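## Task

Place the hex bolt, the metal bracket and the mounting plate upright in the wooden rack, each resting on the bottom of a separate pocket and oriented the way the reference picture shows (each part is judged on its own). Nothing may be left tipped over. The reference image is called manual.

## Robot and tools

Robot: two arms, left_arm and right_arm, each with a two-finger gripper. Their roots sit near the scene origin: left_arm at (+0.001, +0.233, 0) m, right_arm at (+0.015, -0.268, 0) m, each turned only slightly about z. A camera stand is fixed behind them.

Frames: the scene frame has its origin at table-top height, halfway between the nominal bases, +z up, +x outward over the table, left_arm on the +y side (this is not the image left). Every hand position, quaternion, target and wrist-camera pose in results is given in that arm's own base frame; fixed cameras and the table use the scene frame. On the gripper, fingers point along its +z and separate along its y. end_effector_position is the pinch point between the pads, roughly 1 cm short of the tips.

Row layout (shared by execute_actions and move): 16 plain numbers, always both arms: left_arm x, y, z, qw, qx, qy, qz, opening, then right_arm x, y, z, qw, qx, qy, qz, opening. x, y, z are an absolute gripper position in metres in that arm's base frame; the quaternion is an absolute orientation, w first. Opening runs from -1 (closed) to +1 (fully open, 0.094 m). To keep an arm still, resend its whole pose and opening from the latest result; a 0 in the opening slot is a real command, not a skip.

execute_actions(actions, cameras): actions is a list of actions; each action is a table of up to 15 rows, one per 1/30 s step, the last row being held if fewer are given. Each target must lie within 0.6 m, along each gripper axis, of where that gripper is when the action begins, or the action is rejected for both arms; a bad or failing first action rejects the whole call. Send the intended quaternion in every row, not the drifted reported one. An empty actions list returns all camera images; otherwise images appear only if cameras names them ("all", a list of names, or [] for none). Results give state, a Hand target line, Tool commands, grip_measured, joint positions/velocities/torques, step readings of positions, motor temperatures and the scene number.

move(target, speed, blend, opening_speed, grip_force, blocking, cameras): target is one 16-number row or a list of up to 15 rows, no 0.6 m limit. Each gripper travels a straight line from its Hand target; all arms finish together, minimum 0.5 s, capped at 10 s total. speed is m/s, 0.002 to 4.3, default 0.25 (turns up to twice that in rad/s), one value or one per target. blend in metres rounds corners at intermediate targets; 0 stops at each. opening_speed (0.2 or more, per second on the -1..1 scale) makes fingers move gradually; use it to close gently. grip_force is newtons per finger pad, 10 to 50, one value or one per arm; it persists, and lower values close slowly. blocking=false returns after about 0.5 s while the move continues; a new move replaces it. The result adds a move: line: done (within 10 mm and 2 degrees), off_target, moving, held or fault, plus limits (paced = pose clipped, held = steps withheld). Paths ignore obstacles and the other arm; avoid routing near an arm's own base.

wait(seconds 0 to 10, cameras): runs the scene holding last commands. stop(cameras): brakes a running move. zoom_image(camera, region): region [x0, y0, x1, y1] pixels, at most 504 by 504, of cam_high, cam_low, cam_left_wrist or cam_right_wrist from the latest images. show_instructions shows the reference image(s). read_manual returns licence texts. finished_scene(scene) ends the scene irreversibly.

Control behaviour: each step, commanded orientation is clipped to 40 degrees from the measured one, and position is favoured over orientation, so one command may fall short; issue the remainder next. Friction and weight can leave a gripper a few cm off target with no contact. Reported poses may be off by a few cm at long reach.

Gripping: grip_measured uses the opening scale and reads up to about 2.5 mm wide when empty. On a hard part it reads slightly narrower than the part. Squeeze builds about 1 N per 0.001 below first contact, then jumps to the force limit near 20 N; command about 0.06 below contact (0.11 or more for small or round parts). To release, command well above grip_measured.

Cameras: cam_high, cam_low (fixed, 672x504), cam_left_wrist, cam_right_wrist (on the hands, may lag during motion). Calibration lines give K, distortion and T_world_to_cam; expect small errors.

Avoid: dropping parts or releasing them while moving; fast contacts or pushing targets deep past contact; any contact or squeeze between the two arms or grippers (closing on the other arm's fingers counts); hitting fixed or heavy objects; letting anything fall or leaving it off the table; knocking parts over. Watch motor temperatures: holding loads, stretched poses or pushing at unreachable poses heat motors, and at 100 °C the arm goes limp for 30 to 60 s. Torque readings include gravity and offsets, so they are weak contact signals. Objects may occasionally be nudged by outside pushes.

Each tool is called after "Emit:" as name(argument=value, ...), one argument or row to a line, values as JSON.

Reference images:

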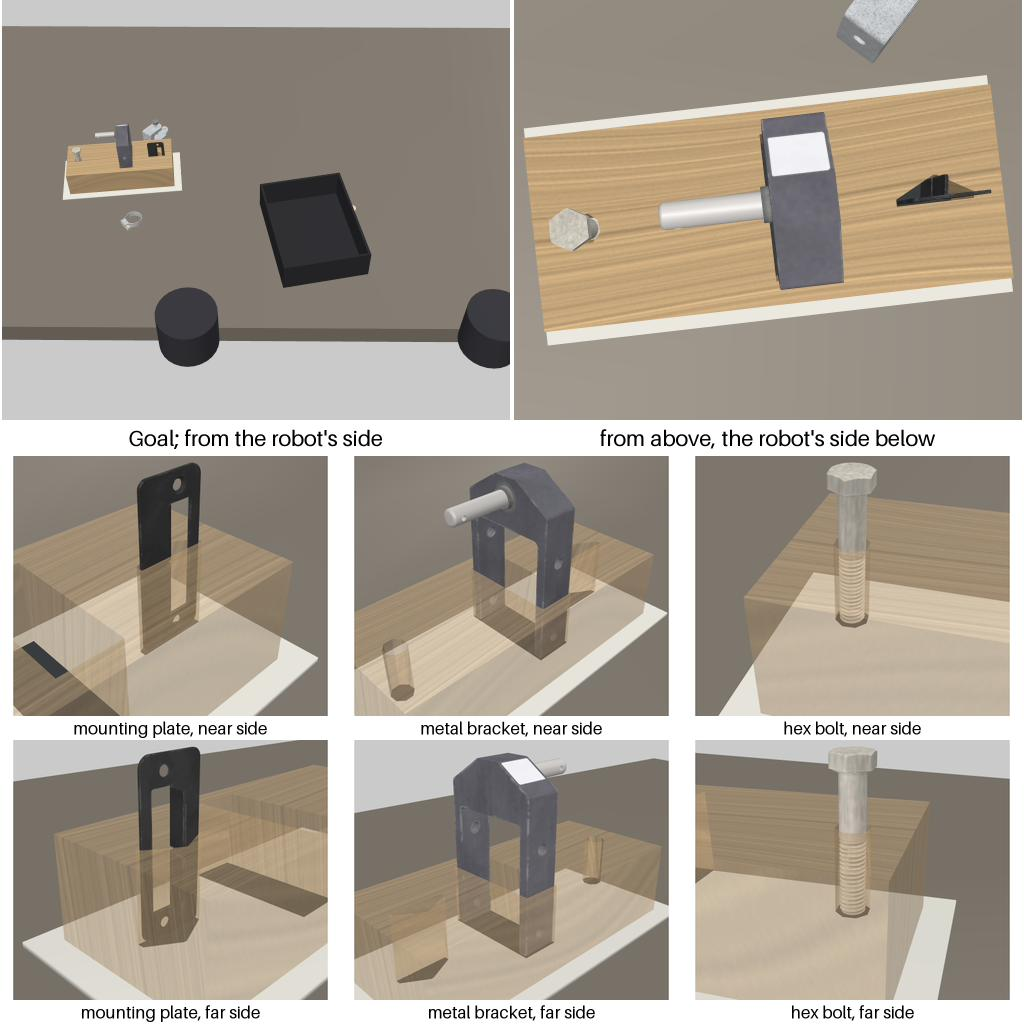

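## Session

Emit:
execute_actions(
  actions=[],
)

Emit:
zoom_image(
  camera="cam_high",
  region=[150, 60, 450, 280],
)

Emit:
zoom_image(
  camera="cam_low",
  region=[100, 180, 500, 380],
)

Scene clock: 0.00 s.
left_arm: end_effector_position=(+0.1707, +0.3972, +0.2435) grip_measured=+1.000 end_effector_quat_wxyz=(+0.632, -0.181, +0.623, +0.425) | right_arm: end_effector_position=(+0.5373, +0.1577, +0.3040) grip_measured=+1.000 end_effector_quat_wxyz=(-0.305, +0.806, -0.499, -0.091)
Joint positions: left_arm=[1.348 1.273 0.327 1.126 0.467 0.228 0.094] | right_arm=[0.111 1.628 1.653 -1.325 -0.597 -1.84 0.094]
Joint velocities: within noise
Joint torques (N m): no reading
Motor temperatures (°C): left_arm=[30 27 38 25 24 24 23] | right_arm=[24 30 34 25 22 23 25]
Heat: left arm: hottest elbow 38 °C; right arm: hottest elbow 34 °C.
Hand target: left_arm +0.1716, +0.4011, +0.2489; +0.634, -0.177, +0.619, +0.429 | right_arm +0.5429, +0.1583, +0.3091; -0.309, +0.807, -0.496, -0.086
Tool commands: left_gripper/opening=+1.0 right_gripper/opening=+1.0
camera_calibration:
cam_left_wrist: T_world_to_cam=[[0.782838, -0.558854, -0.273582, 0.158183], [-0.357392, -0.0439281, -0.932921, 0.346465], [0.509349, 0.828102, -0.234119, -0.236174], [0, 0, 0, 1]] pos_world=[0.120288, 0.299197, 0.311208]
cam_right_wrist: T_world_to_cam=[[0.840611, 0.337107, 0.423949, -0.632206], [0.408288, -0.908698, -0.0869977, -0.00608097], [0.355914, 0.246224, -0.901498, 0.165408], [0, 0, 0, 1]] pos_world=[0.47505, 0.166868, 0.416609]

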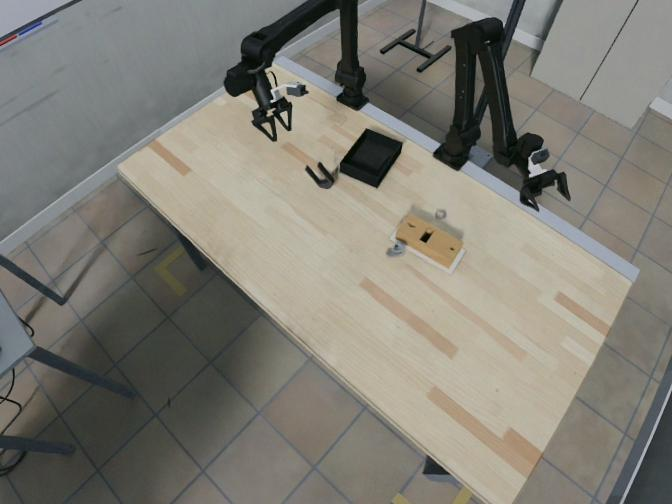

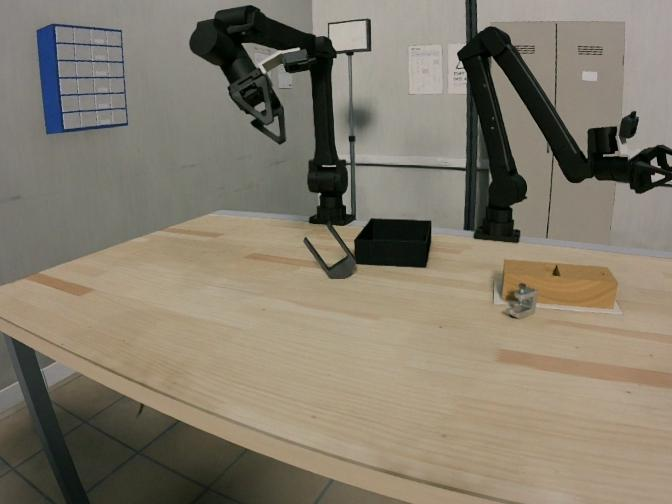

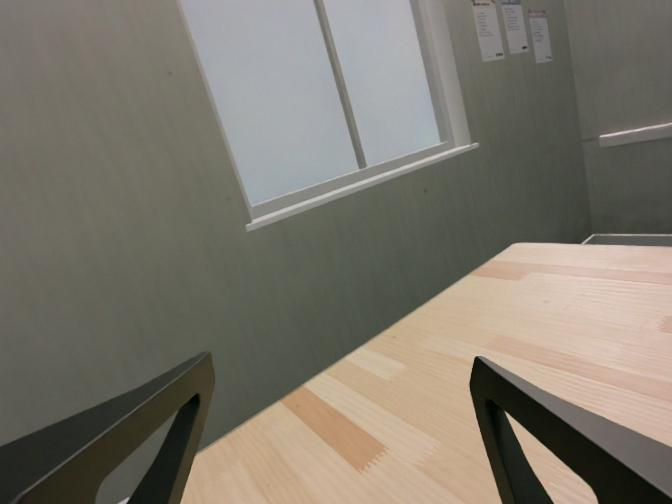

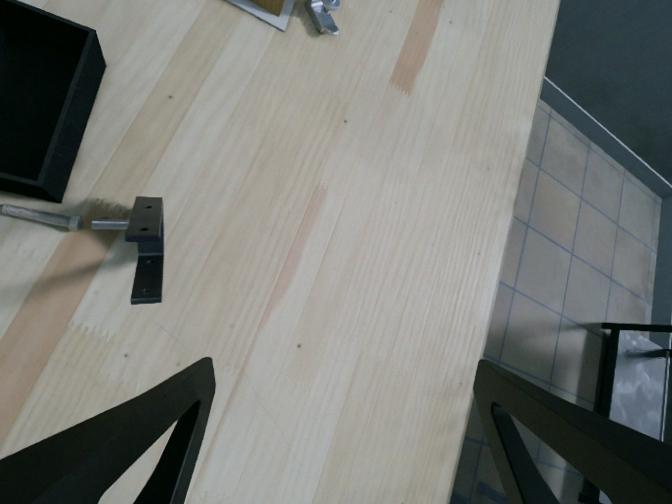

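Scaled by 1.680 from the camera's 672x504 image, which has a finer 960x720 frame.

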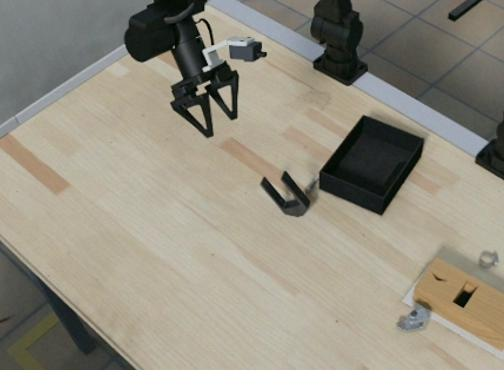

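Scaled by 1.260 from the camera's 672x504 image, which has a finer 960x720 frame.

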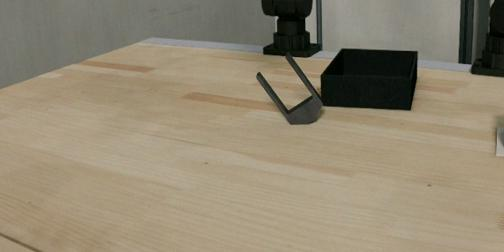

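Emit:
move(
  target=[0.1707,0.3972,0.2435,0.632,-0.181,0.623,0.425,1,0.30,0.24,0.32,0,0,1,0,1],
  speed=0.5,
  cameras=["cam_right_wrist"],
)

Emit:
zoom_image(
  camera="cam_right_wrist",
  region=[200, 0, 660, 370],
)

Scene clock: 12.10 s.
left_arm: end_effector_position=(+0.1707, +0.3972, +0.2435) grip_measured=+1.000 end_effector_quat_wxyz=(+0.632, -0.181, +0.623, +0.425) | right_arm: end_effector_position=(+0.2953, +0.2306, +0.3094) grip_measured=+1.000 end_effector_quat_wxyz=(-0.003, +0.001, +1.000, -0.001)
Joint positions: left_arm=[1.348 1.273 0.327 1.126 0.467 0.228 0.094] | right_arm=[0.663 1.327 1.44 -1.688 -0.002 0.665 0.094]
Joint torques (N m): left_arm=[0.21 -5.54 5.68 1.33 -0.02 -0.16] | right_arm=[0.38 -11.11 12.42 -0.08 0.22 0.06]
Heat: left arm: hottest elbow 38 °C; right arm: hottest elbow 35 °C.
Hand target: left_arm +0.1706, +0.3972, +0.2436; +0.632, -0.181, +0.623, +0.425 | right_arm +0.2996, +0.2397, +0.3197; +0.004, +0.000, +1.000, +0.003
Off the commanded pose: left_arm 0.000 m, 0 deg | right_arm 0.015 m, 0 deg.
joint sent to its limit (right arm) — joint 4 (wrist pitch), lower limit. The joint targets still meet the commanded pose.
move: off_target (right_arm)
camera_calibration:
cam_right_wrist: T_world_to_cam=[[0.0329996, -0.999404, 0.0101087, 0.219097], [-0.915811, -0.0261859, 0.400756, 0.196019], [-0.400252, -0.0224824, -0.916129, 0.528139], [0, 0, 0, 1]] pos_world=[0.383675, 0.235973, 0.403073]
Images, in order (width x height): cam_right_wrist 672x504.

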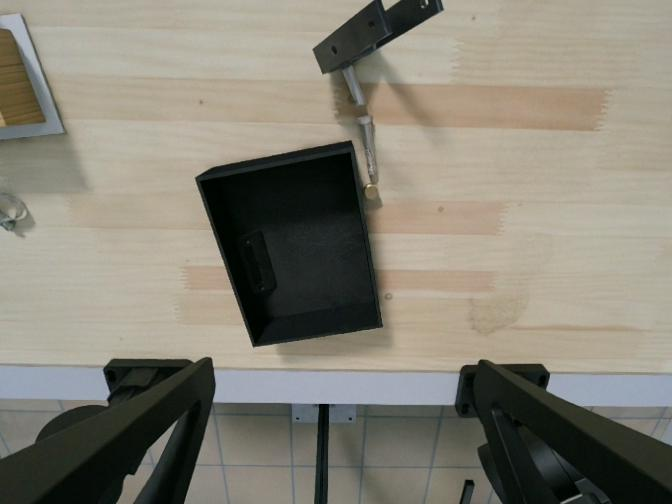

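Scaled by 1.096 from the camera's 672x504 image, which has a finer 960x720 frame.

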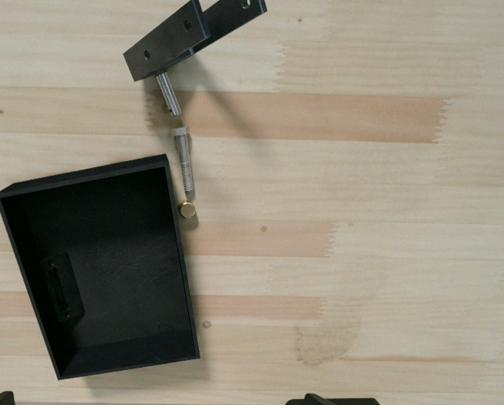

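Emit:
move(
  target=[0.33,0.12,0.30,0,0,1,0,1,0.30,-0.12,0.30,0,0,1,0,1],
  speed=0.5,
  cameras=["cam_left_wrist"],
)

Emit:
zoom_image(
  camera="cam_left_wrist",
  region=[150, 0, 550, 360],
)

Scene clock: 27.73 s.
left_arm: end_effector_position=(+0.3195, +0.1184, +0.2894) grip_measured=+1.000 end_effector_quat_wxyz=(-0.008, +0.004, +1.000, -0.002) | right_arm: end_effector_position=(+0.2890, -0.1121, +0.2932) grip_measured=+1.000 end_effector_quat_wxyz=(-0.012, -0.001, +1.000, +0.003)
Joint positions: left_arm=[0.355 1.241 1.311 -1.656 -0.002 0.363 0.094] | right_arm=[-0.366 1.168 1.261 -1.688 0.004 -0.368 0.094]
Joint torques (N m): left_arm=[0.32 -6.53 11.18 -0.38 0.1 -0.2] | right_arm=[-1.61 -8.12 11.54 0.76 -0.13 -0.08]
Heat: left arm: hottest elbow 39 °C; right arm: hottest elbow 38 °C.
Hand target: left_arm +0.3296, +0.1198, +0.2998; +0.000, +0.000, +1.000, +0.000 | right_arm +0.2996, -0.1199, +0.3000; +0.000, +0.000, +1.000, +0.000
Off the commanded pose: left_arm 0.015 m, 1 deg | right_arm 0.015 m, 1 deg.
move: off_target (left_arm, right_arm)
camera_calibration:
cam_left_wrist: T_world_to_cam=[[0.0159053, -0.99955, -0.0254468, 0.123901], [-0.906096, -0.0251698, 0.422323, 0.211118], [-0.422773, 0.0163401, -0.906088, 0.517984], [0, 0, 0, 1]] pos_world=[0.408312, 0.120696, 0.383332]
Images, in order (width x height): cam_left_wrist 672x504.

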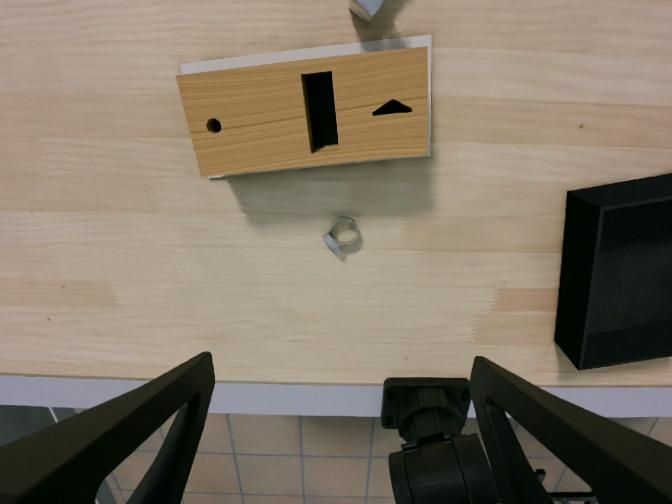

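Scaled by 1.260 from the camera's 672x504 image, which has a finer 960x720 frame.

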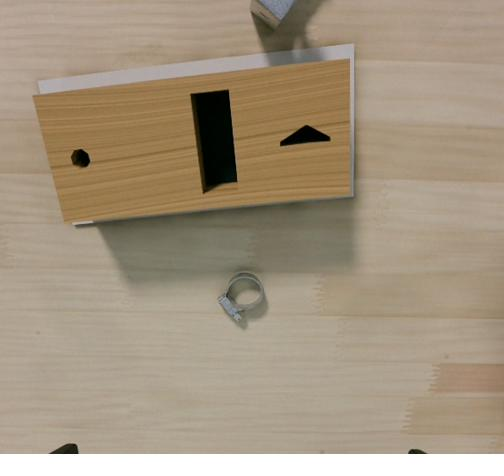

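Emit:
move(
  target=[0.33,0.0,0.30,0,0,1,0,1,0.20,-0.32,0.30,0,0.38,0.925,0,1],
  speed=0.5,
)

Emit:
move(
  target=[0.32,-0.27,0.20,0,0,1,0,0.2,0.20,-0.32,0.30,0,0.38,0.925,0,1],
  speed=0.5,
  cameras=["cam_left_wrist"],
)

Emit:
zoom_image(
  camera="cam_left_wrist",
  region=[200, 50, 500, 320],
)

Scene clock: 72.07 s.
left_arm: end_effector_position=(+0.3337, +0.0021, +0.2985) grip_measured=+1.000 end_effector_quat_wxyz=(+0.002, +0.003, +1.000, -0.001) | right_arm: end_effector_position=(+0.1936, -0.3057, +0.2915) grip_measured=+1.000 end_effector_quat_wxyz=(-0.012, +0.371, +0.928, +0.007)
Joint positions: left_arm=[0.009 1.212 1.311 -1.665 0.002 0.015 0.094] | right_arm=[-1.003 1.304 1.371 -1.665 0.003 -0.242 0.094]
Joint torques (N m): left_arm=[-0.32 -8.06 7.87 -0.46 -0.06 -0.19] | right_arm=[-1.2 -10.23 12.42 0.59 -0.11 0.09]
Motor temperatures (°C): left_arm=[29 27 47 25 24 24 23] | right_arm=[24 31 43 25 23 23 25]
Heat: left arm: hottest elbow 47 °C; right arm: hottest elbow 43 °C.
Hand target: left_arm +0.3300, +0.0000, +0.3000; +0.000, +0.000, +1.000, +0.000 | right_arm +0.1996, -0.3195, +0.2998; +0.000, +0.380, +0.925, +0.000
Off the commanded pose: left_arm 0.004 m, 0 deg | right_arm 0.018 m, 2 deg.
move: off_target (right_arm)

Scene clock: 73.83 s.
left_arm: end_effector_position=(+0.3074, -0.2607, +0.1911) grip_measured=+0.202 end_effector_quat_wxyz=(-0.013, +0.007, +1.000, +0.009) | right_arm: end_effector_position=(+0.1936, -0.3057, +0.2915) grip_measured=+1.000 end_effector_quat_wxyz=(-0.012, +0.372, +0.928, +0.007)
Joint positions: left_arm=[-0.701 1.431 1.231 -1.401 0.003 -0.687 0.056] | right_arm=[-1.003 1.304 1.371 -1.665 0.003 -0.242 0.094]
Joint torques (N m): left_arm=[0.26 -9.35 10.67 0.02 -0.13 -0.2] | right_arm=[-1.26 -10.23 12.42 0.59 -0.11 0.09]
Heat: left arm: hottest elbow 47 °C; right arm: hottest elbow 43 °C.
Hand target: left_arm +0.3196, -0.2697, +0.2001; +0.000, +0.000, +1.000, +0.000 | right_arm +0.1996, -0.3195, +0.2998; +0.000, +0.380, +0.925, +0.000
Off the commanded pose: left_arm 0.018 m, 2 deg | right_arm 0.018 m, 2 deg.
move: off_target (left_arm, right_arm)
camera_calibration:
cam_left_wrist: T_world_to_cam=[[0.0089102, -0.998855, -0.0470016, -0.250806], [-0.90205, -0.0283136, 0.430703, 0.228506], [-0.43154, 0.0385602, -0.901269, 0.437646], [0, 0, 0, 1]] pos_world=[0.397221, -0.260924, 0.28423]
Images, in order (width x height): cam_left_wrist 672x504.

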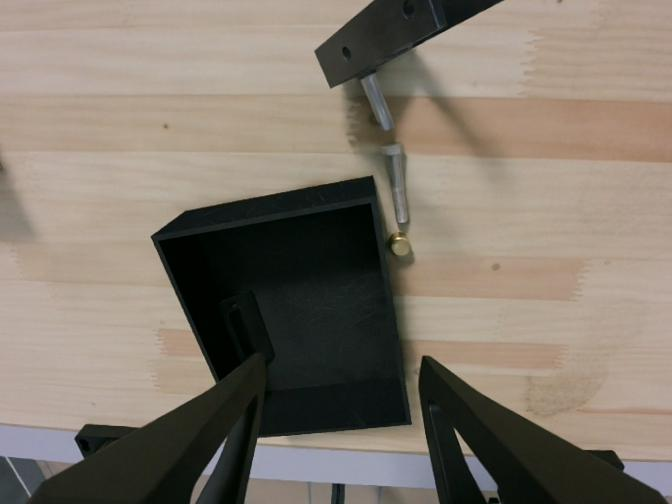

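Scaled by 1.680 from the camera's 672x504 image, which has a finer 960x720 frame.

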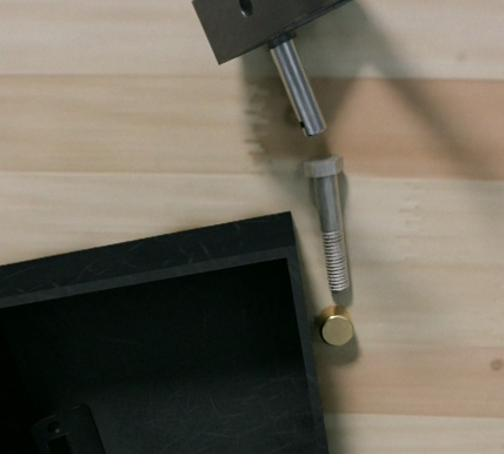

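Emit:
move(
  target=[0.44,-0.27,0.26,0,0,1,0,0.2,0.20,-0.32,0.30,0,0.38,0.925,0,1],
  speed=0.5,
  cameras=["cam_left_wrist"],
)

Emit:
zoom_image(
  camera="cam_left_wrist",
  region=[250, 50, 550, 350],
)

Emit:
execute_actions(
  actions=[],
  cameras=["cam_low","cam_high"],
)

Emit:
zoom_image(
  camera="cam_low",
  region=[280, 200, 400, 300],
)

Emit:
zoom_image(
  camera="cam_high",
  region=[290, 145, 370, 205],
)

Scene clock: 103.43 s.
left_arm: end_effector_position=(+0.4319, -0.2602, +0.2569) grip_measured=+0.202 end_effector_quat_wxyz=(-0.002, -0.010, +1.000, +0.002) | right_arm: end_effector_position=(+0.1936, -0.3057, +0.2915) grip_measured=+1.000 end_effector_quat_wxyz=(-0.012, +0.372, +0.928, +0.007)
Joint positions: left_arm=[-0.542 1.661 1.67 -1.585 -0.002 -0.562 0.056] | right_arm=[-1.003 1.304 1.371 -1.665 0.003 -0.242 0.094]
Joint torques (N m): left_arm=[0.15 -12.69 11.22 -0.53 0.03 0.01] | right_arm=[-1.26 -10.23 12.44 0.59 -0.11 0.09]
Heat: left arm: hottest elbow 46 °C; right arm: hottest elbow 42 °C.
Hand target: left_arm +0.4396, -0.2697, +0.2600; +0.000, +0.000, +1.000, +0.000 | right_arm +0.1996, -0.3195, +0.2998; +0.000, +0.380, +0.925, +0.000
Off the commanded pose: left_arm 0.013 m, 1 deg | right_arm 0.018 m, 2 deg.
move: off_target (left_arm, right_arm)
camera_calibration:
cam_left_wrist: T_world_to_cam=[[0.0440457, -0.998465, -0.0335658, -0.266919], [-0.909788, -0.0539691, 0.411549, 0.313987], [-0.412729, 0.0124108, -0.910769, 0.538112], [0, 0, 0, 1]] pos_world=[0.519513, -0.256242, 0.351916]
Images, in order (width x height): cam_left_wrist 672x504.

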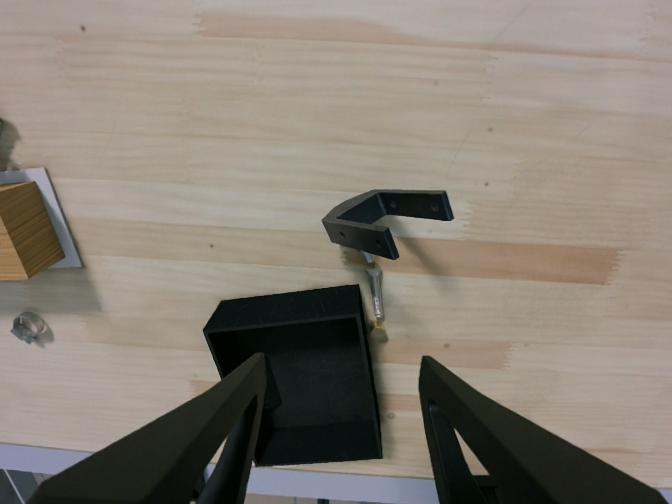

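Scaled by 1.680 from the camera's 672x504 image, which has a finer 960x720 frame.

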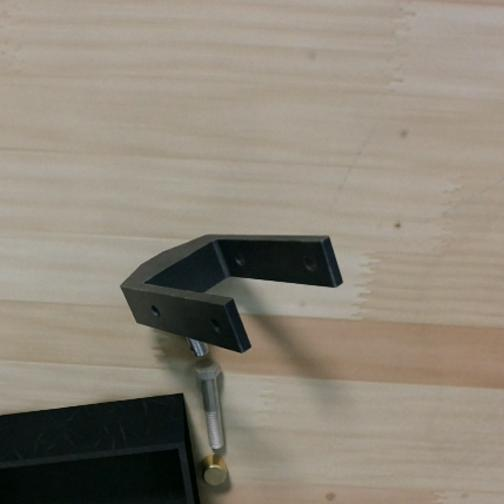

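Scene clock: 103.43 s.
left_arm: end_effector_position=(+0.4319, -0.2602, +0.2569) grip_measured=+0.202 end_effector_quat_wxyz=(-0.002, -0.010, +1.000, +0.002) | right_arm: end_effector_position=(+0.1936, -0.3057, +0.2915) grip_measured=+1.000 end_effector_quat_wxyz=(-0.012, +0.372, +0.928, +0.007)
Joint positions: left_arm=[-0.542 1.661 1.67 -1.585 -0.002 -0.562 0.056] | right_arm=[-1.003 1.304 1.371 -1.665 0.003 -0.242 0.094]
Joint velocities: within noise
Joint torques (N m): left_arm=[0.15 -12.69 11.22 -0.53 0.03 0.01] | right_arm=[-1.26 -10.23 12.44 0.59 -0.11 0.09]
Motor temperatures (°C): left_arm=[29 28 46 25 24 24 23] | right_arm=[24 31 42 25 23 23 25]
Heat: left arm: hottest elbow 46 °C; right arm: hottest elbow 42 °C.
Hand target: left_arm +0.4396, -0.2697, +0.2600; +0.000, +0.000, +1.000, +0.000 | right_arm +0.1996, -0.3195, +0.2998; +0.000, +0.380, +0.925, +0.000
Tool commands: left_gripper/opening=+0.2 right_gripper/opening=+1.0
Off the commanded pose: left_arm 0.013 m, 1 deg | right_arm 0.018 m, 2 deg.
Images, in order (width x height): cam_high 672x504, cam_low 672x504.

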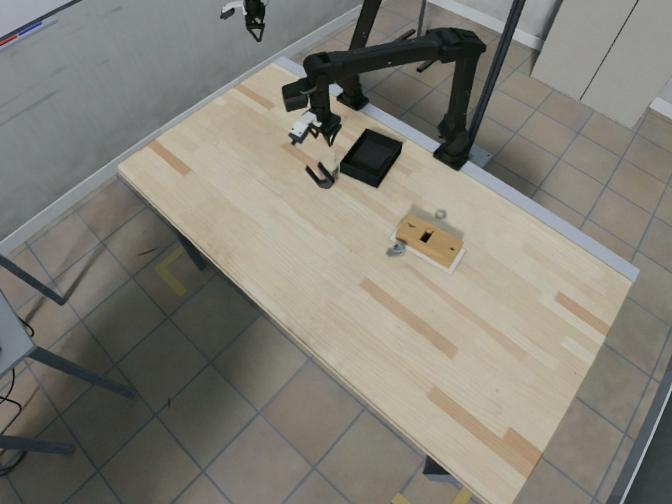

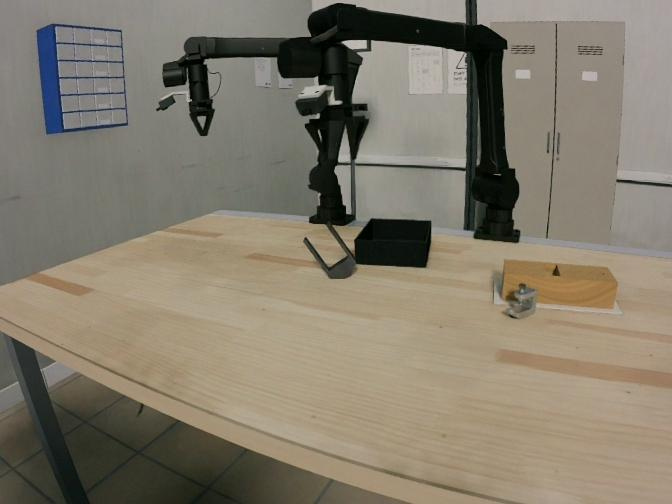

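Scaled by 4.200 from the camera's 672x504 image, which has a finer 960x720 frame.

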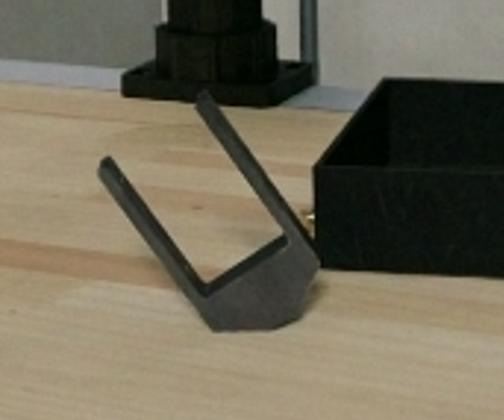

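Scaled by 6.300 from the camera's 672x504 image, which has a finer 960x720 frame.

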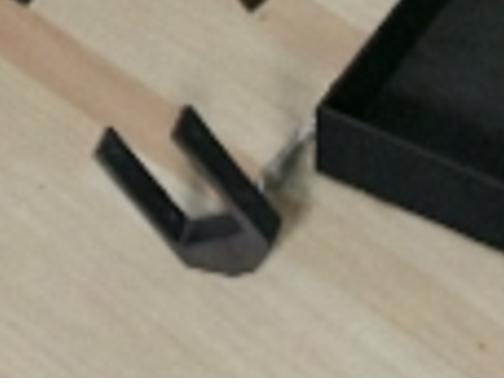

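Emit:
move(
  target=[0.412,-0.268,0.17,0.1887,0.5307,0.8172,-0.1225,0.1,0.20,-0.32,0.30,0,0.38,0.925,0,1],
  speed=0.3,
  cameras=["cam_left_wrist","cam_low"],
)

Emit:
zoom_image(
  camera="cam_low",
  region=[260, 130, 440, 300],
)

Scene clock: 259.60 s.
left_arm: end_effector_position=(+0.4090, -0.2711, +0.1655) grip_measured=+0.102 end_effector_quat_wxyz=(+0.178, +0.529, +0.820, -0.124) | right_arm: end_effector_position=(+0.1936, -0.3057, +0.2915) grip_measured=+1.000 end_effector_quat_wxyz=(-0.012, +0.372, +0.928, +0.007)
Joint positions: left_arm=[-0.488 1.453 1.128 -0.901 0.275 0.609 0.052] | right_arm=[-1.003 1.304 1.371 -1.665 0.003 -0.242 0.094]
Joint torques (N m): left_arm=[1.14 -12.28 7.71 0.96 0.33 0.04] | right_arm=[-1.26 -10.23 12.44 0.59 -0.11 0.09]
Motor temperatures (°C): left_arm=[29 29 53 25 24 24 23] | right_arm=[24 31 45 25 23 23 24]
Heat: left arm: hottest elbow 53 °C; right arm: hottest elbow 45 °C.
Hand target: left_arm +0.4120, -0.2680, +0.1699; +0.188, +0.531, +0.817, -0.122 | right_arm +0.1996, -0.3195, +0.2998; +0.000, +0.380, +0.925, +0.000
Off the commanded pose: left_arm 0.006 m, 1 deg | right_arm 0.018 m, 2 deg.
move: off_target (right_arm)
camera_calibration:
cam_left_wrist: T_world_to_cam=[[-0.897847, -0.440307, -0.000276666, 0.251185], [-0.440246, 0.897732, -0.0161402, 0.467008], [0.00735502, -0.0143696, -0.99987, 0.281213], [0, 0, 0, 1]] pos_world=[0.429056, -0.304609, 0.288783]
Images, in order (width x height): cam_low 672x504, cam_left_wrist 672x504.

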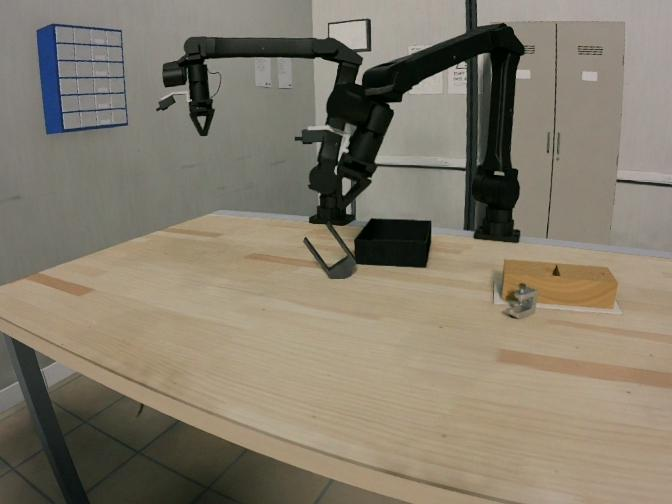

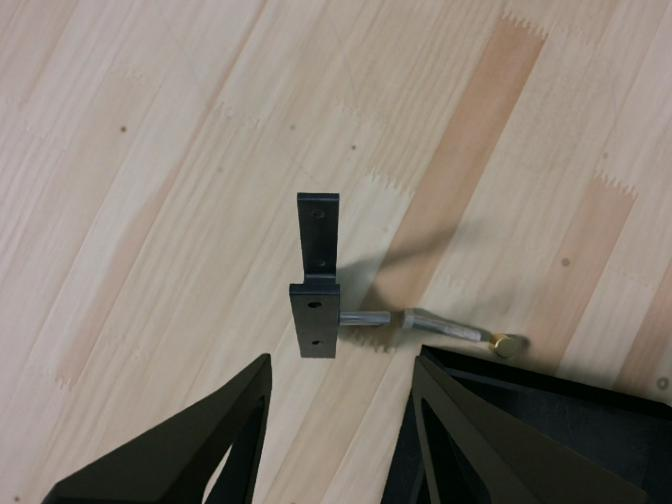

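Scaled by 2.800 from the camera's 672x504 image, which has a finer 960x720 frame.

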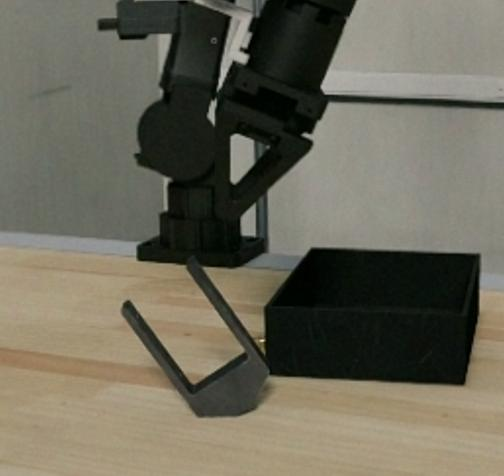

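Emit:
move(
  target=[
    [0.424,-0.262,0.15,0.1887,0.5307,0.8172,-0.1225,0.1,0.20,-0.32,0.30,0,0.38,0.925,0,1],
    [0.430,-0.274,0.088,0.1887,0.5307,0.8172,-0.1225,0.1,0.20,-0.32,0.30,0,0.38,0.925,0,1],
  ],
  speed=0.12,
  cameras=["cam_left_wrist","cam_low"],
)

Emit:
zoom_image(
  camera="cam_low",
  region=[260, 130, 440, 300],
)

Scene clock: 278.03 s.
left_arm: end_effector_position=(+0.4304, -0.2692, +0.0983) grip_measured=+0.102 end_effector_quat_wxyz=(+0.195, +0.529, +0.817, -0.122) | right_arm: end_effector_position=(+0.1936, -0.3057, +0.2915) grip_measured=+1.000 end_effector_quat_wxyz=(-0.012, +0.372, +0.928, +0.007)
Joint positions: left_arm=[-0.463 1.557 1.044 -0.685 0.281 0.633 0.052] | right_arm=[-1.003 1.304 1.371 -1.665 0.003 -0.242 0.094]
Joint torques (N m): left_arm=[-0.91 -10.17 7.49 0.99 0.18 -0.16] | right_arm=[-1.26 -10.23 12.44 0.61 -0.11 0.1]
Heat: left arm: hottest elbow 50 °C; right arm: hottest elbow 46 °C.
Hand target: left_arm +0.4297, -0.2738, +0.0881; +0.189, +0.531, +0.817, -0.122 | right_arm +0.1996, -0.3195, +0.2998; +0.000, +0.380, +0.925, +0.000
Off the commanded pose: left_arm 0.011 m, 1 deg | right_arm 0.018 m, 2 deg.
move: off_target (left_arm, right_arm)
camera_calibration:
cam_left_wrist: T_world_to_cam=[[-0.896655, -0.442172, -0.0222095, 0.272414], [-0.441015, 0.896468, -0.0430139, 0.476207], [0.0389297, -0.0287739, -0.998828, 0.196331], [0, 0, 0, 1]] pos_world=[0.446633, -0.300802, 0.222634]
Images, in order (width x height): cam_low 672x504, cam_left_wrist 672x504.

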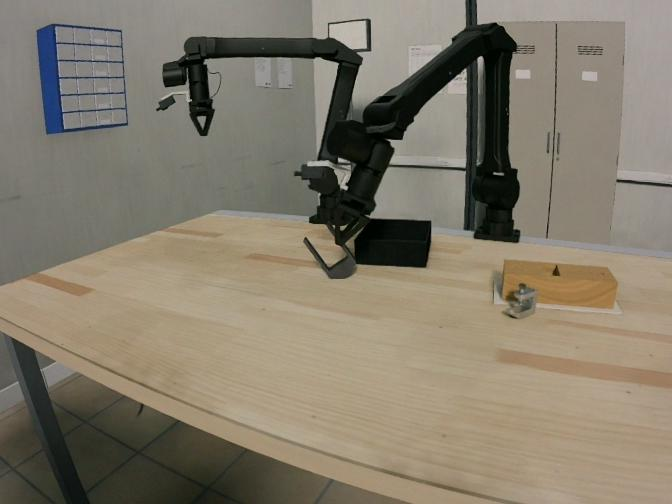

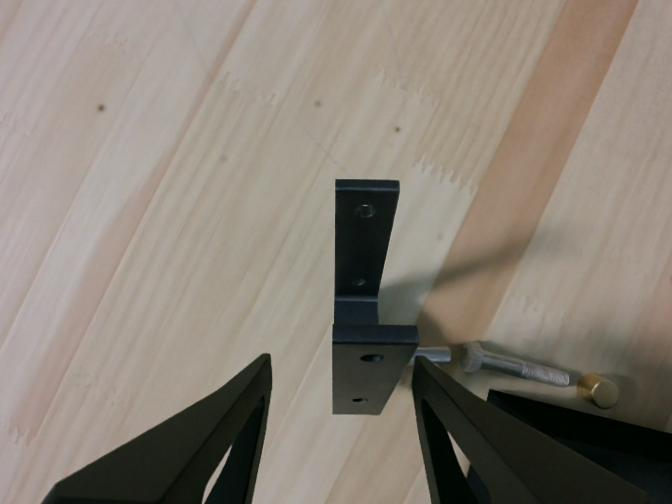

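Scaled by 2.800 from the camera's 672x504 image, which has a finer 960x720 frame.

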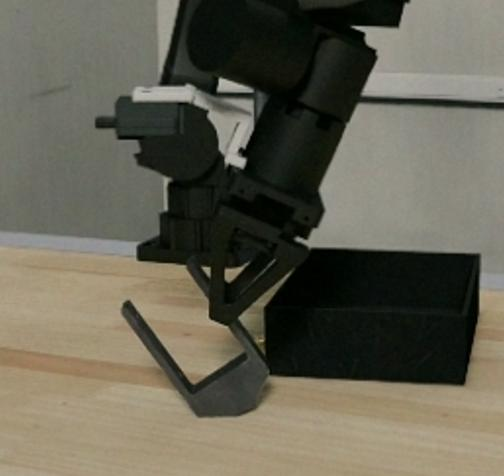

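Emit:
move(
  target=[
    [0.422,-0.277,0.085,0.1887,0.5307,0.8172,-0.1225,0.1,0.20,-0.32,0.30,0,0.38,0.925,0,1],
  ],
  speed=0.08,
  cameras=["cam_left_wrist"],
)

Scene clock: 286.37 s.
left_arm: end_effector_position=(+0.4235, -0.2736, +0.0924) grip_measured=+0.102 end_effector_quat_wxyz=(+0.193, +0.533, +0.815, -0.121) | right_arm: end_effector_position=(+0.1936, -0.3057, +0.2915) grip_measured=+1.000 end_effector_quat_wxyz=(-0.012, +0.372, +0.928, +0.007)
Joint positions: left_arm=[-0.478 1.557 1.028 -0.67 0.276 0.627 0.052] | right_arm=[-1.003 1.304 1.371 -1.665 0.003 -0.242 0.094]
Joint torques (N m): left_arm=[-0.44 -10.99 7.13 0.96 0.16 -0.2] | right_arm=[-1.26 -10.23 12.44 0.59 -0.11 0.09]
Heat: left arm: hottest elbow 49 °C; right arm: hottest elbow 46 °C.
Hand target: left_arm +0.4219, -0.2770, +0.0851; +0.189, +0.531, +0.817, -0.122 | right_arm +0.1996, -0.3195, +0.2998; +0.000, +0.380, +0.925, +0.000
Off the commanded pose: left_arm 0.008 m, 1 deg | right_arm 0.018 m, 2 deg.
move: off_target (right_arm)
camera_calibration:
cam_left_wrist: T_world_to_cam=[[-0.90066, -0.433936, -0.0226307, 0.268085], [-0.432922, 0.900588, -0.0389816, 0.474124], [0.0372964, -0.0253119, -0.998984, 0.192186], [0, 0, 0, 1]] pos_world=[0.439544, -0.305794, 0.21654]
Images, in order (width x height): cam_left_wrist 672x504.

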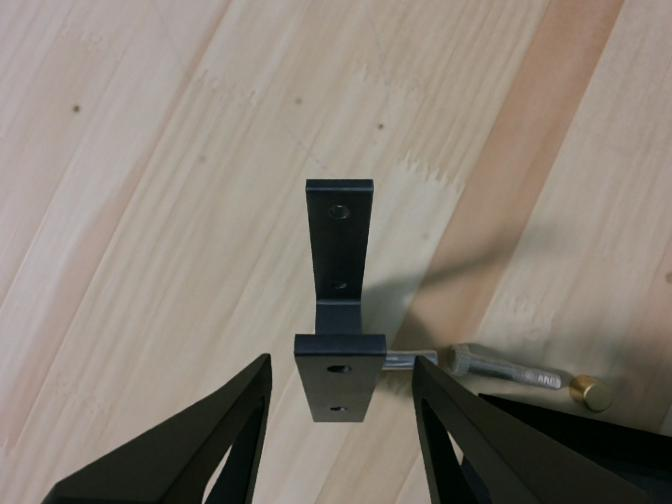

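Emit:
move(
  target=[
    [0.422,-0.277,0.085,0.1887,0.5307,0.8172,-0.1225,0.1,0.20,-0.32,0.30,0,0.38,0.925,0,1],
    [0.422,-0.277,0.085,0.1887,0.5307,0.8172,-0.1225,-1,0.20,-0.32,0.30,0,0.38,0.925,0,1],
    [0.43,-0.26,0.2,0.1887,0.5307,0.8172,-0.1225,-1,0.20,-0.32,0.30,0,0.38,0.925,0,1],
    [0.48,-0.14,0.18,-0.1338,0.7833,0.5796,0.1809,-1,0.20,-0.32,0.30,0,0.38,0.925,0,1],
  ],
  speed=[0.1,0.1,0.15,0.3],
  opening_speed=0.6,
  cameras=["cam_left_wrist","cam_low"],
)

Emit:
zoom_image(
  camera="cam_low",
  region=[290, 130, 470, 300],
)

Scene clock: 309.87 s.
left_arm: end_effector_position=(+0.4664, -0.1351, +0.1717) grip_measured=-0.524 end_effector_quat_wxyz=(-0.139, +0.781, +0.583, +0.175) | right_arm: end_effector_position=(+0.1936, -0.3057, +0.2915) grip_measured=+1.000 end_effector_quat_wxyz=(-0.012, +0.372, +0.928, +0.007)
Joint positions: left_arm=[-0.435 1.68 1.421 -1.398 -0.443 1.405 0.022] | right_arm=[-1.003 1.304 1.371 -1.665 0.003 -0.242 0.094]
Joint torques (N m): left_arm=[0.32 -13.04 10.73 -0.55 -0.41 0.04] | right_arm=[-1.26 -10.23 12.44 0.59 -0.11 0.09]
Motor temperatures (°C): left_arm=[29 29 47 25 24 24 23] | right_arm=[24 31 46 25 23 23 24]
Heat: left arm: hottest elbow 47 °C; right arm: hottest elbow 46 °C.
Hand target: left_arm +0.4794, -0.1399, +0.1800; -0.133, +0.783, +0.580, +0.181 | right_arm +0.1996, -0.3195, +0.2998; +0.000, +0.380, +0.925, +0.000
Off the commanded pose: left_arm 0.017 m, 1 deg | right_arm 0.018 m, 2 deg.
move: off_target (left_arm, right_arm)
camera_calibration:
cam_left_wrist: T_world_to_cam=[[-0.961853, 0.272645, -0.0224492, 0.492647], [0.159019, 0.623991, 0.76508, -0.080382], [0.222603, 0.732325, -0.643544, 0.228234], [0, 0, 0, 1]] pos_world=[0.43583, -0.251302, 0.219437]
Images, in order (width x height): cam_low 672x504, cam_left_wrist 672x504.

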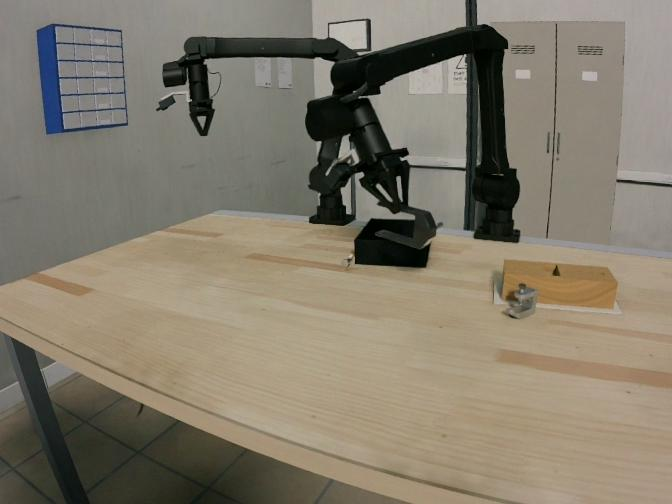

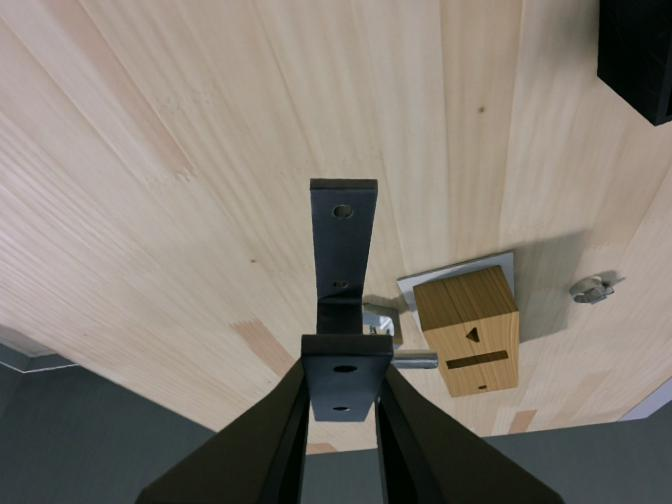

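Scaled by 2.800 from the camera's 672x504 image, which has a finer 960x720 frame.

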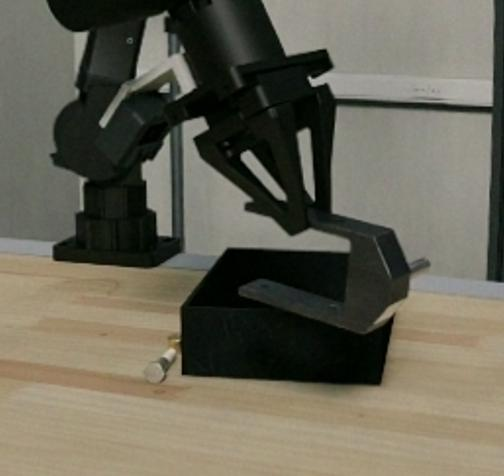

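Emit:
move(
  target=[
    [0.485,-0.143,0.11,-0.1639,0.7728,0.5718,0.2216,-1,0.20,-0.32,0.30,0,0.38,0.925,0,1],
  ],
  speed=0.2,
  cameras=["cam_low"],
)

Emit:
zoom_image(
  camera="cam_low",
  region=[290, 130, 470, 300],
)

Scene clock: 327.67 s.
left_arm: end_effector_position=(+0.4805, -0.1386, +0.1102) grip_measured=-0.524 end_effector_quat_wxyz=(-0.168, +0.776, +0.569, +0.215) | right_arm: end_effector_position=(+0.1936, -0.3057, +0.2915) grip_measured=+1.000 end_effector_quat_wxyz=(-0.012, +0.372, +0.928, +0.007)
Joint positions: left_arm=[-0.461 1.783 1.366 -1.267 -0.543 1.384 0.022] | right_arm=[-1.003 1.304 1.371 -1.665 0.003 -0.242 0.094]
Joint torques (N m): left_arm=[-0.5 -14.45 7.98 -0.23 -0.48 -0.21] | right_arm=[-1.2 -10.23 12.44 0.59 -0.11 0.09]
Heat: left arm: hottest elbow 47 °C; right arm: hottest elbow 46 °C.
Hand target: left_arm +0.4850, -0.1429, +0.1100; -0.164, +0.773, +0.572, +0.222 | right_arm +0.1996, -0.3195, +0.2998; +0.000, +0.380, +0.925, +0.000
Off the commanded pose: left_arm 0.006 m, 1 deg | right_arm 0.018 m, 2 deg.
move: off_target (right_arm)
Images, in order (width x height): cam_low 672x504.

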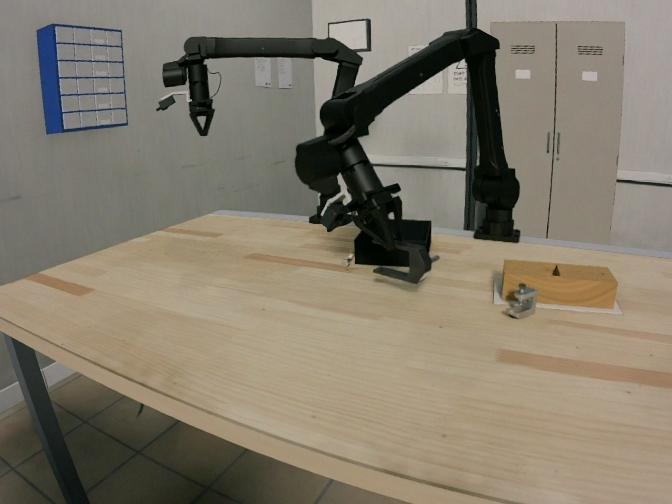

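Scaled by 2.800 from the camera's 672x504 image, which has a finer 960x720 frame.

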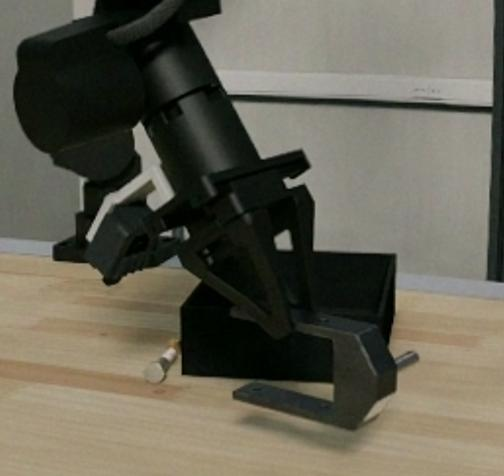

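Emit:
move(
  target=[
    [0.485,-0.143,0.085,-0.1639,0.7728,0.5718,0.2216,-1,0.20,-0.32,0.30,0,0.38,0.925,0,1],
    [0.485,-0.143,0.068,-0.1639,0.7728,0.5718,0.2216,-1,0.20,-0.32,0.30,0,0.38,0.925,0,1],
  ],
  speed=[0.1,0.04],
  cameras=["cam_low"],
)

Emit:
zoom_image(
  camera="cam_low",
  region=[290, 130, 470, 300],
)

Scene clock: 339.70 s.
left_arm: end_effector_position=(+0.4838, -0.1403, +0.0758) grip_measured=-0.524 end_effector_quat_wxyz=(-0.160, +0.774, +0.571, +0.219) | right_arm: end_effector_position=(+0.1936, -0.3057, +0.2915) grip_measured=+1.000 end_effector_quat_wxyz=(-0.012, +0.372, +0.928, +0.007)
Joint positions: left_arm=[-0.461 1.821 1.322 -1.167 -0.543 1.383 0.022] | right_arm=[-1.003 1.304 1.371 -1.665 0.003 -0.242 0.094]
Joint torques (N m): left_arm=[0.09 -13.92 6.95 -0.1 -0.53 -0.22] | right_arm=[-1.26 -10.23 12.42 0.59 -0.11 0.1]
Heat: left arm: hottest elbow 46 °C; right arm: hottest elbow 46 °C.
Hand target: left_arm +0.4848, -0.1428, +0.0680; -0.164, +0.773, +0.572, +0.222 | right_arm +0.1996, -0.3195, +0.2998; +0.000, +0.380, +0.925, +0.000
Off the commanded pose: left_arm 0.008 m, 1 deg | right_arm 0.018 m, 2 deg.
move: off_target (right_arm)
Images, in order (width x height): cam_low 672x504.

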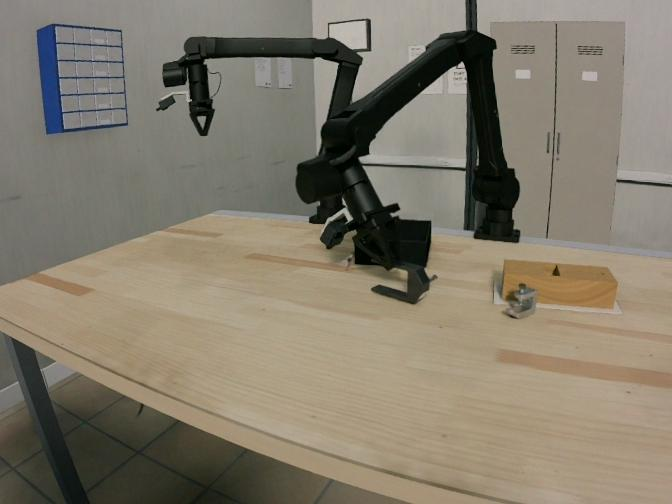

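Scaled by 2.800 from the camera's 672x504 image, which has a finer 960x720 frame.

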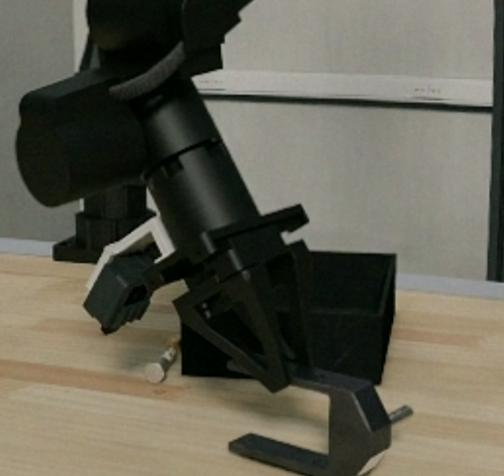

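Emit:
move(
  target=[
    [0.485,-0.143,0.058,-0.1639,0.7728,0.5718,0.2216,-1,0.20,-0.32,0.30,0,0.38,0.925,0,1],
  ],
  speed=0.04,
  cameras=["cam_low"],
)

Emit:
zoom_image(
  camera="cam_low",
  region=[320, 200, 460, 330],
)

Scene clock: 345.63 s.
left_arm: end_effector_position=(+0.4848, -0.1406, +0.0697) grip_measured=-0.524 end_effector_quat_wxyz=(-0.159, +0.774, +0.572, +0.221) | right_arm: end_effector_position=(+0.1936, -0.3057, +0.2915) grip_measured=+1.000 end_effector_quat_wxyz=(-0.012, +0.372, +0.928, +0.007)
Joint positions: left_arm=[-0.461 1.829 1.315 -1.147 -0.545 1.383 0.022] | right_arm=[-1.003 1.304 1.371 -1.665 0.003 -0.242 0.094]
Joint torques (N m): left_arm=[-0.5 -13.16 6.84 0.03 -0.44 -0.22] | right_arm=[-1.26 -10.29 12.44 0.61 -0.11 0.09]
Heat: left arm: hottest elbow 46 °C; right arm: hottest elbow 46 °C.
Hand target: left_arm +0.4848, -0.1429, +0.0581; -0.164, +0.773, +0.572, +0.222 | right_arm +0.1996, -0.3195, +0.2998; +0.000, +0.380, +0.925, +0.000
Off the commanded pose: left_arm 0.012 m, 1 deg | right_arm 0.018 m, 2 deg.
move: off_target (left_arm, right_arm)
Images, in order (width x height): cam_low 672x504.

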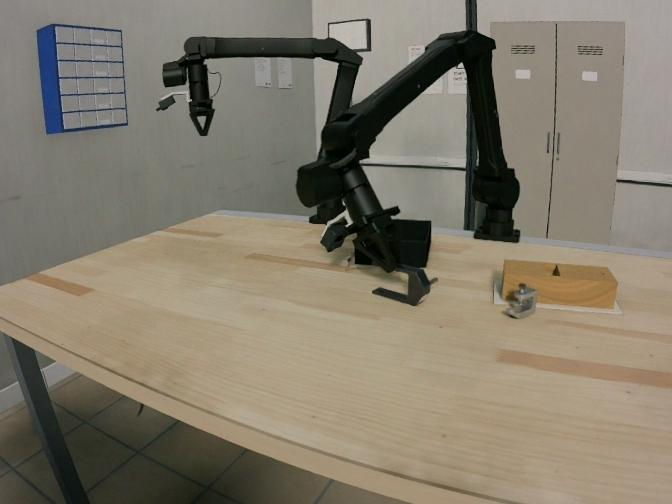

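Scaled by 3.600 from the camera's 672x504 image, which has a finer 960x720 frame.

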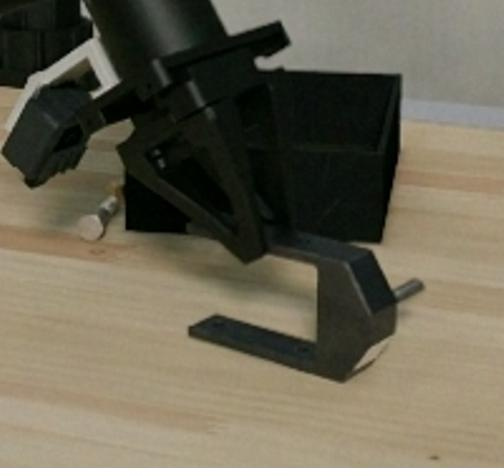

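Emit:
move(
  target=[
    [0.485,-0.143,0.062,-0.1639,0.7728,0.5718,0.2216,-0.2,0.20,-0.32,0.30,0,0.38,0.925,0,1],
    [0.475,-0.19,0.16,-0.1639,0.7728,0.5718,0.2216,0,0.20,-0.32,0.30,0,0.38,0.925,0,1],
    [0.42,-0.14,0.26,0,0.1,0.995,0,0,0.20,-0.32,0.30,0,0.38,0.925,0,1],
  ],
  speed=[0.05,0.15,0.4],
  opening_speed=0.8,
  cameras=["cam_left_wrist"],
)

Scene clock: 363.07 s.
left_arm: end_effector_position=(+0.4190, -0.1422, +0.2585) grip_measured=-0.002 end_effector_quat_wxyz=(-0.006, +0.109, +0.994, +0.002) | right_arm: end_effector_position=(+0.1936, -0.3057, +0.2915) grip_measured=+1.000 end_effector_quat_wxyz=(-0.012, +0.372, +0.928, +0.007)
Joint positions: left_arm=[-0.326 1.503 1.485 -1.567 -0.001 -0.107 0.047] | right_arm=[-1.003 1.304 1.371 -1.665 0.003 -0.242 0.094]
Joint torques (N m): left_arm=[1.44 -12.4 7.72 0.32 0.05 -0.19] | right_arm=[-1.26 -10.23 12.44 0.59 -0.11 0.09]
Heat: left arm: hottest elbow 46 °C; right arm: hottest elbow 46 °C.
Hand target: left_arm +0.4200, -0.1401, +0.2600; +0.000, +0.100, +0.995, +0.000 | right_arm +0.1996, -0.3195, +0.2998; +0.000, +0.380, +0.925, +0.000
Off the commanded pose: left_arm 0.003 m, 1 deg | right_arm 0.018 m, 2 deg.
move: off_target (right_arm); target 2's new opening was sent with left_arm's hand 0.017 m and 2 deg from that target
camera_calibration:
cam_left_wrist: T_world_to_cam=[[-0.194027, -0.980497, -0.0312945, -0.0466933], [-0.892808, 0.163276, 0.419803, 0.329619], [-0.406506, 0.109393, -0.907076, 0.542912], [0, 0, 0, 1]] pos_world=[0.505924, -0.158992, 0.352626]
Images, in order (width x height): cam_left_wrist 672x504.

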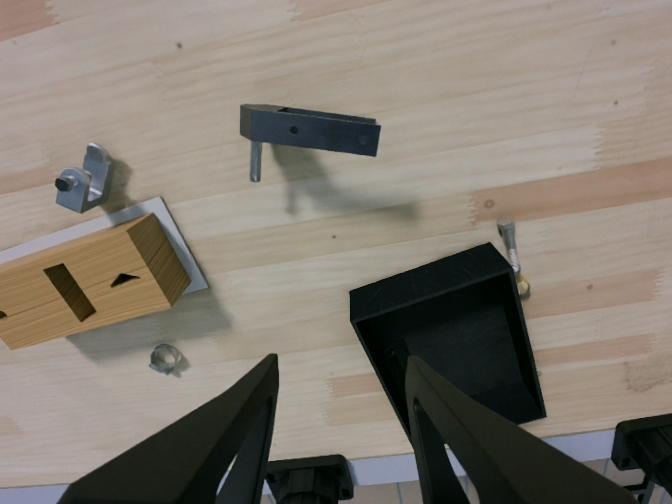

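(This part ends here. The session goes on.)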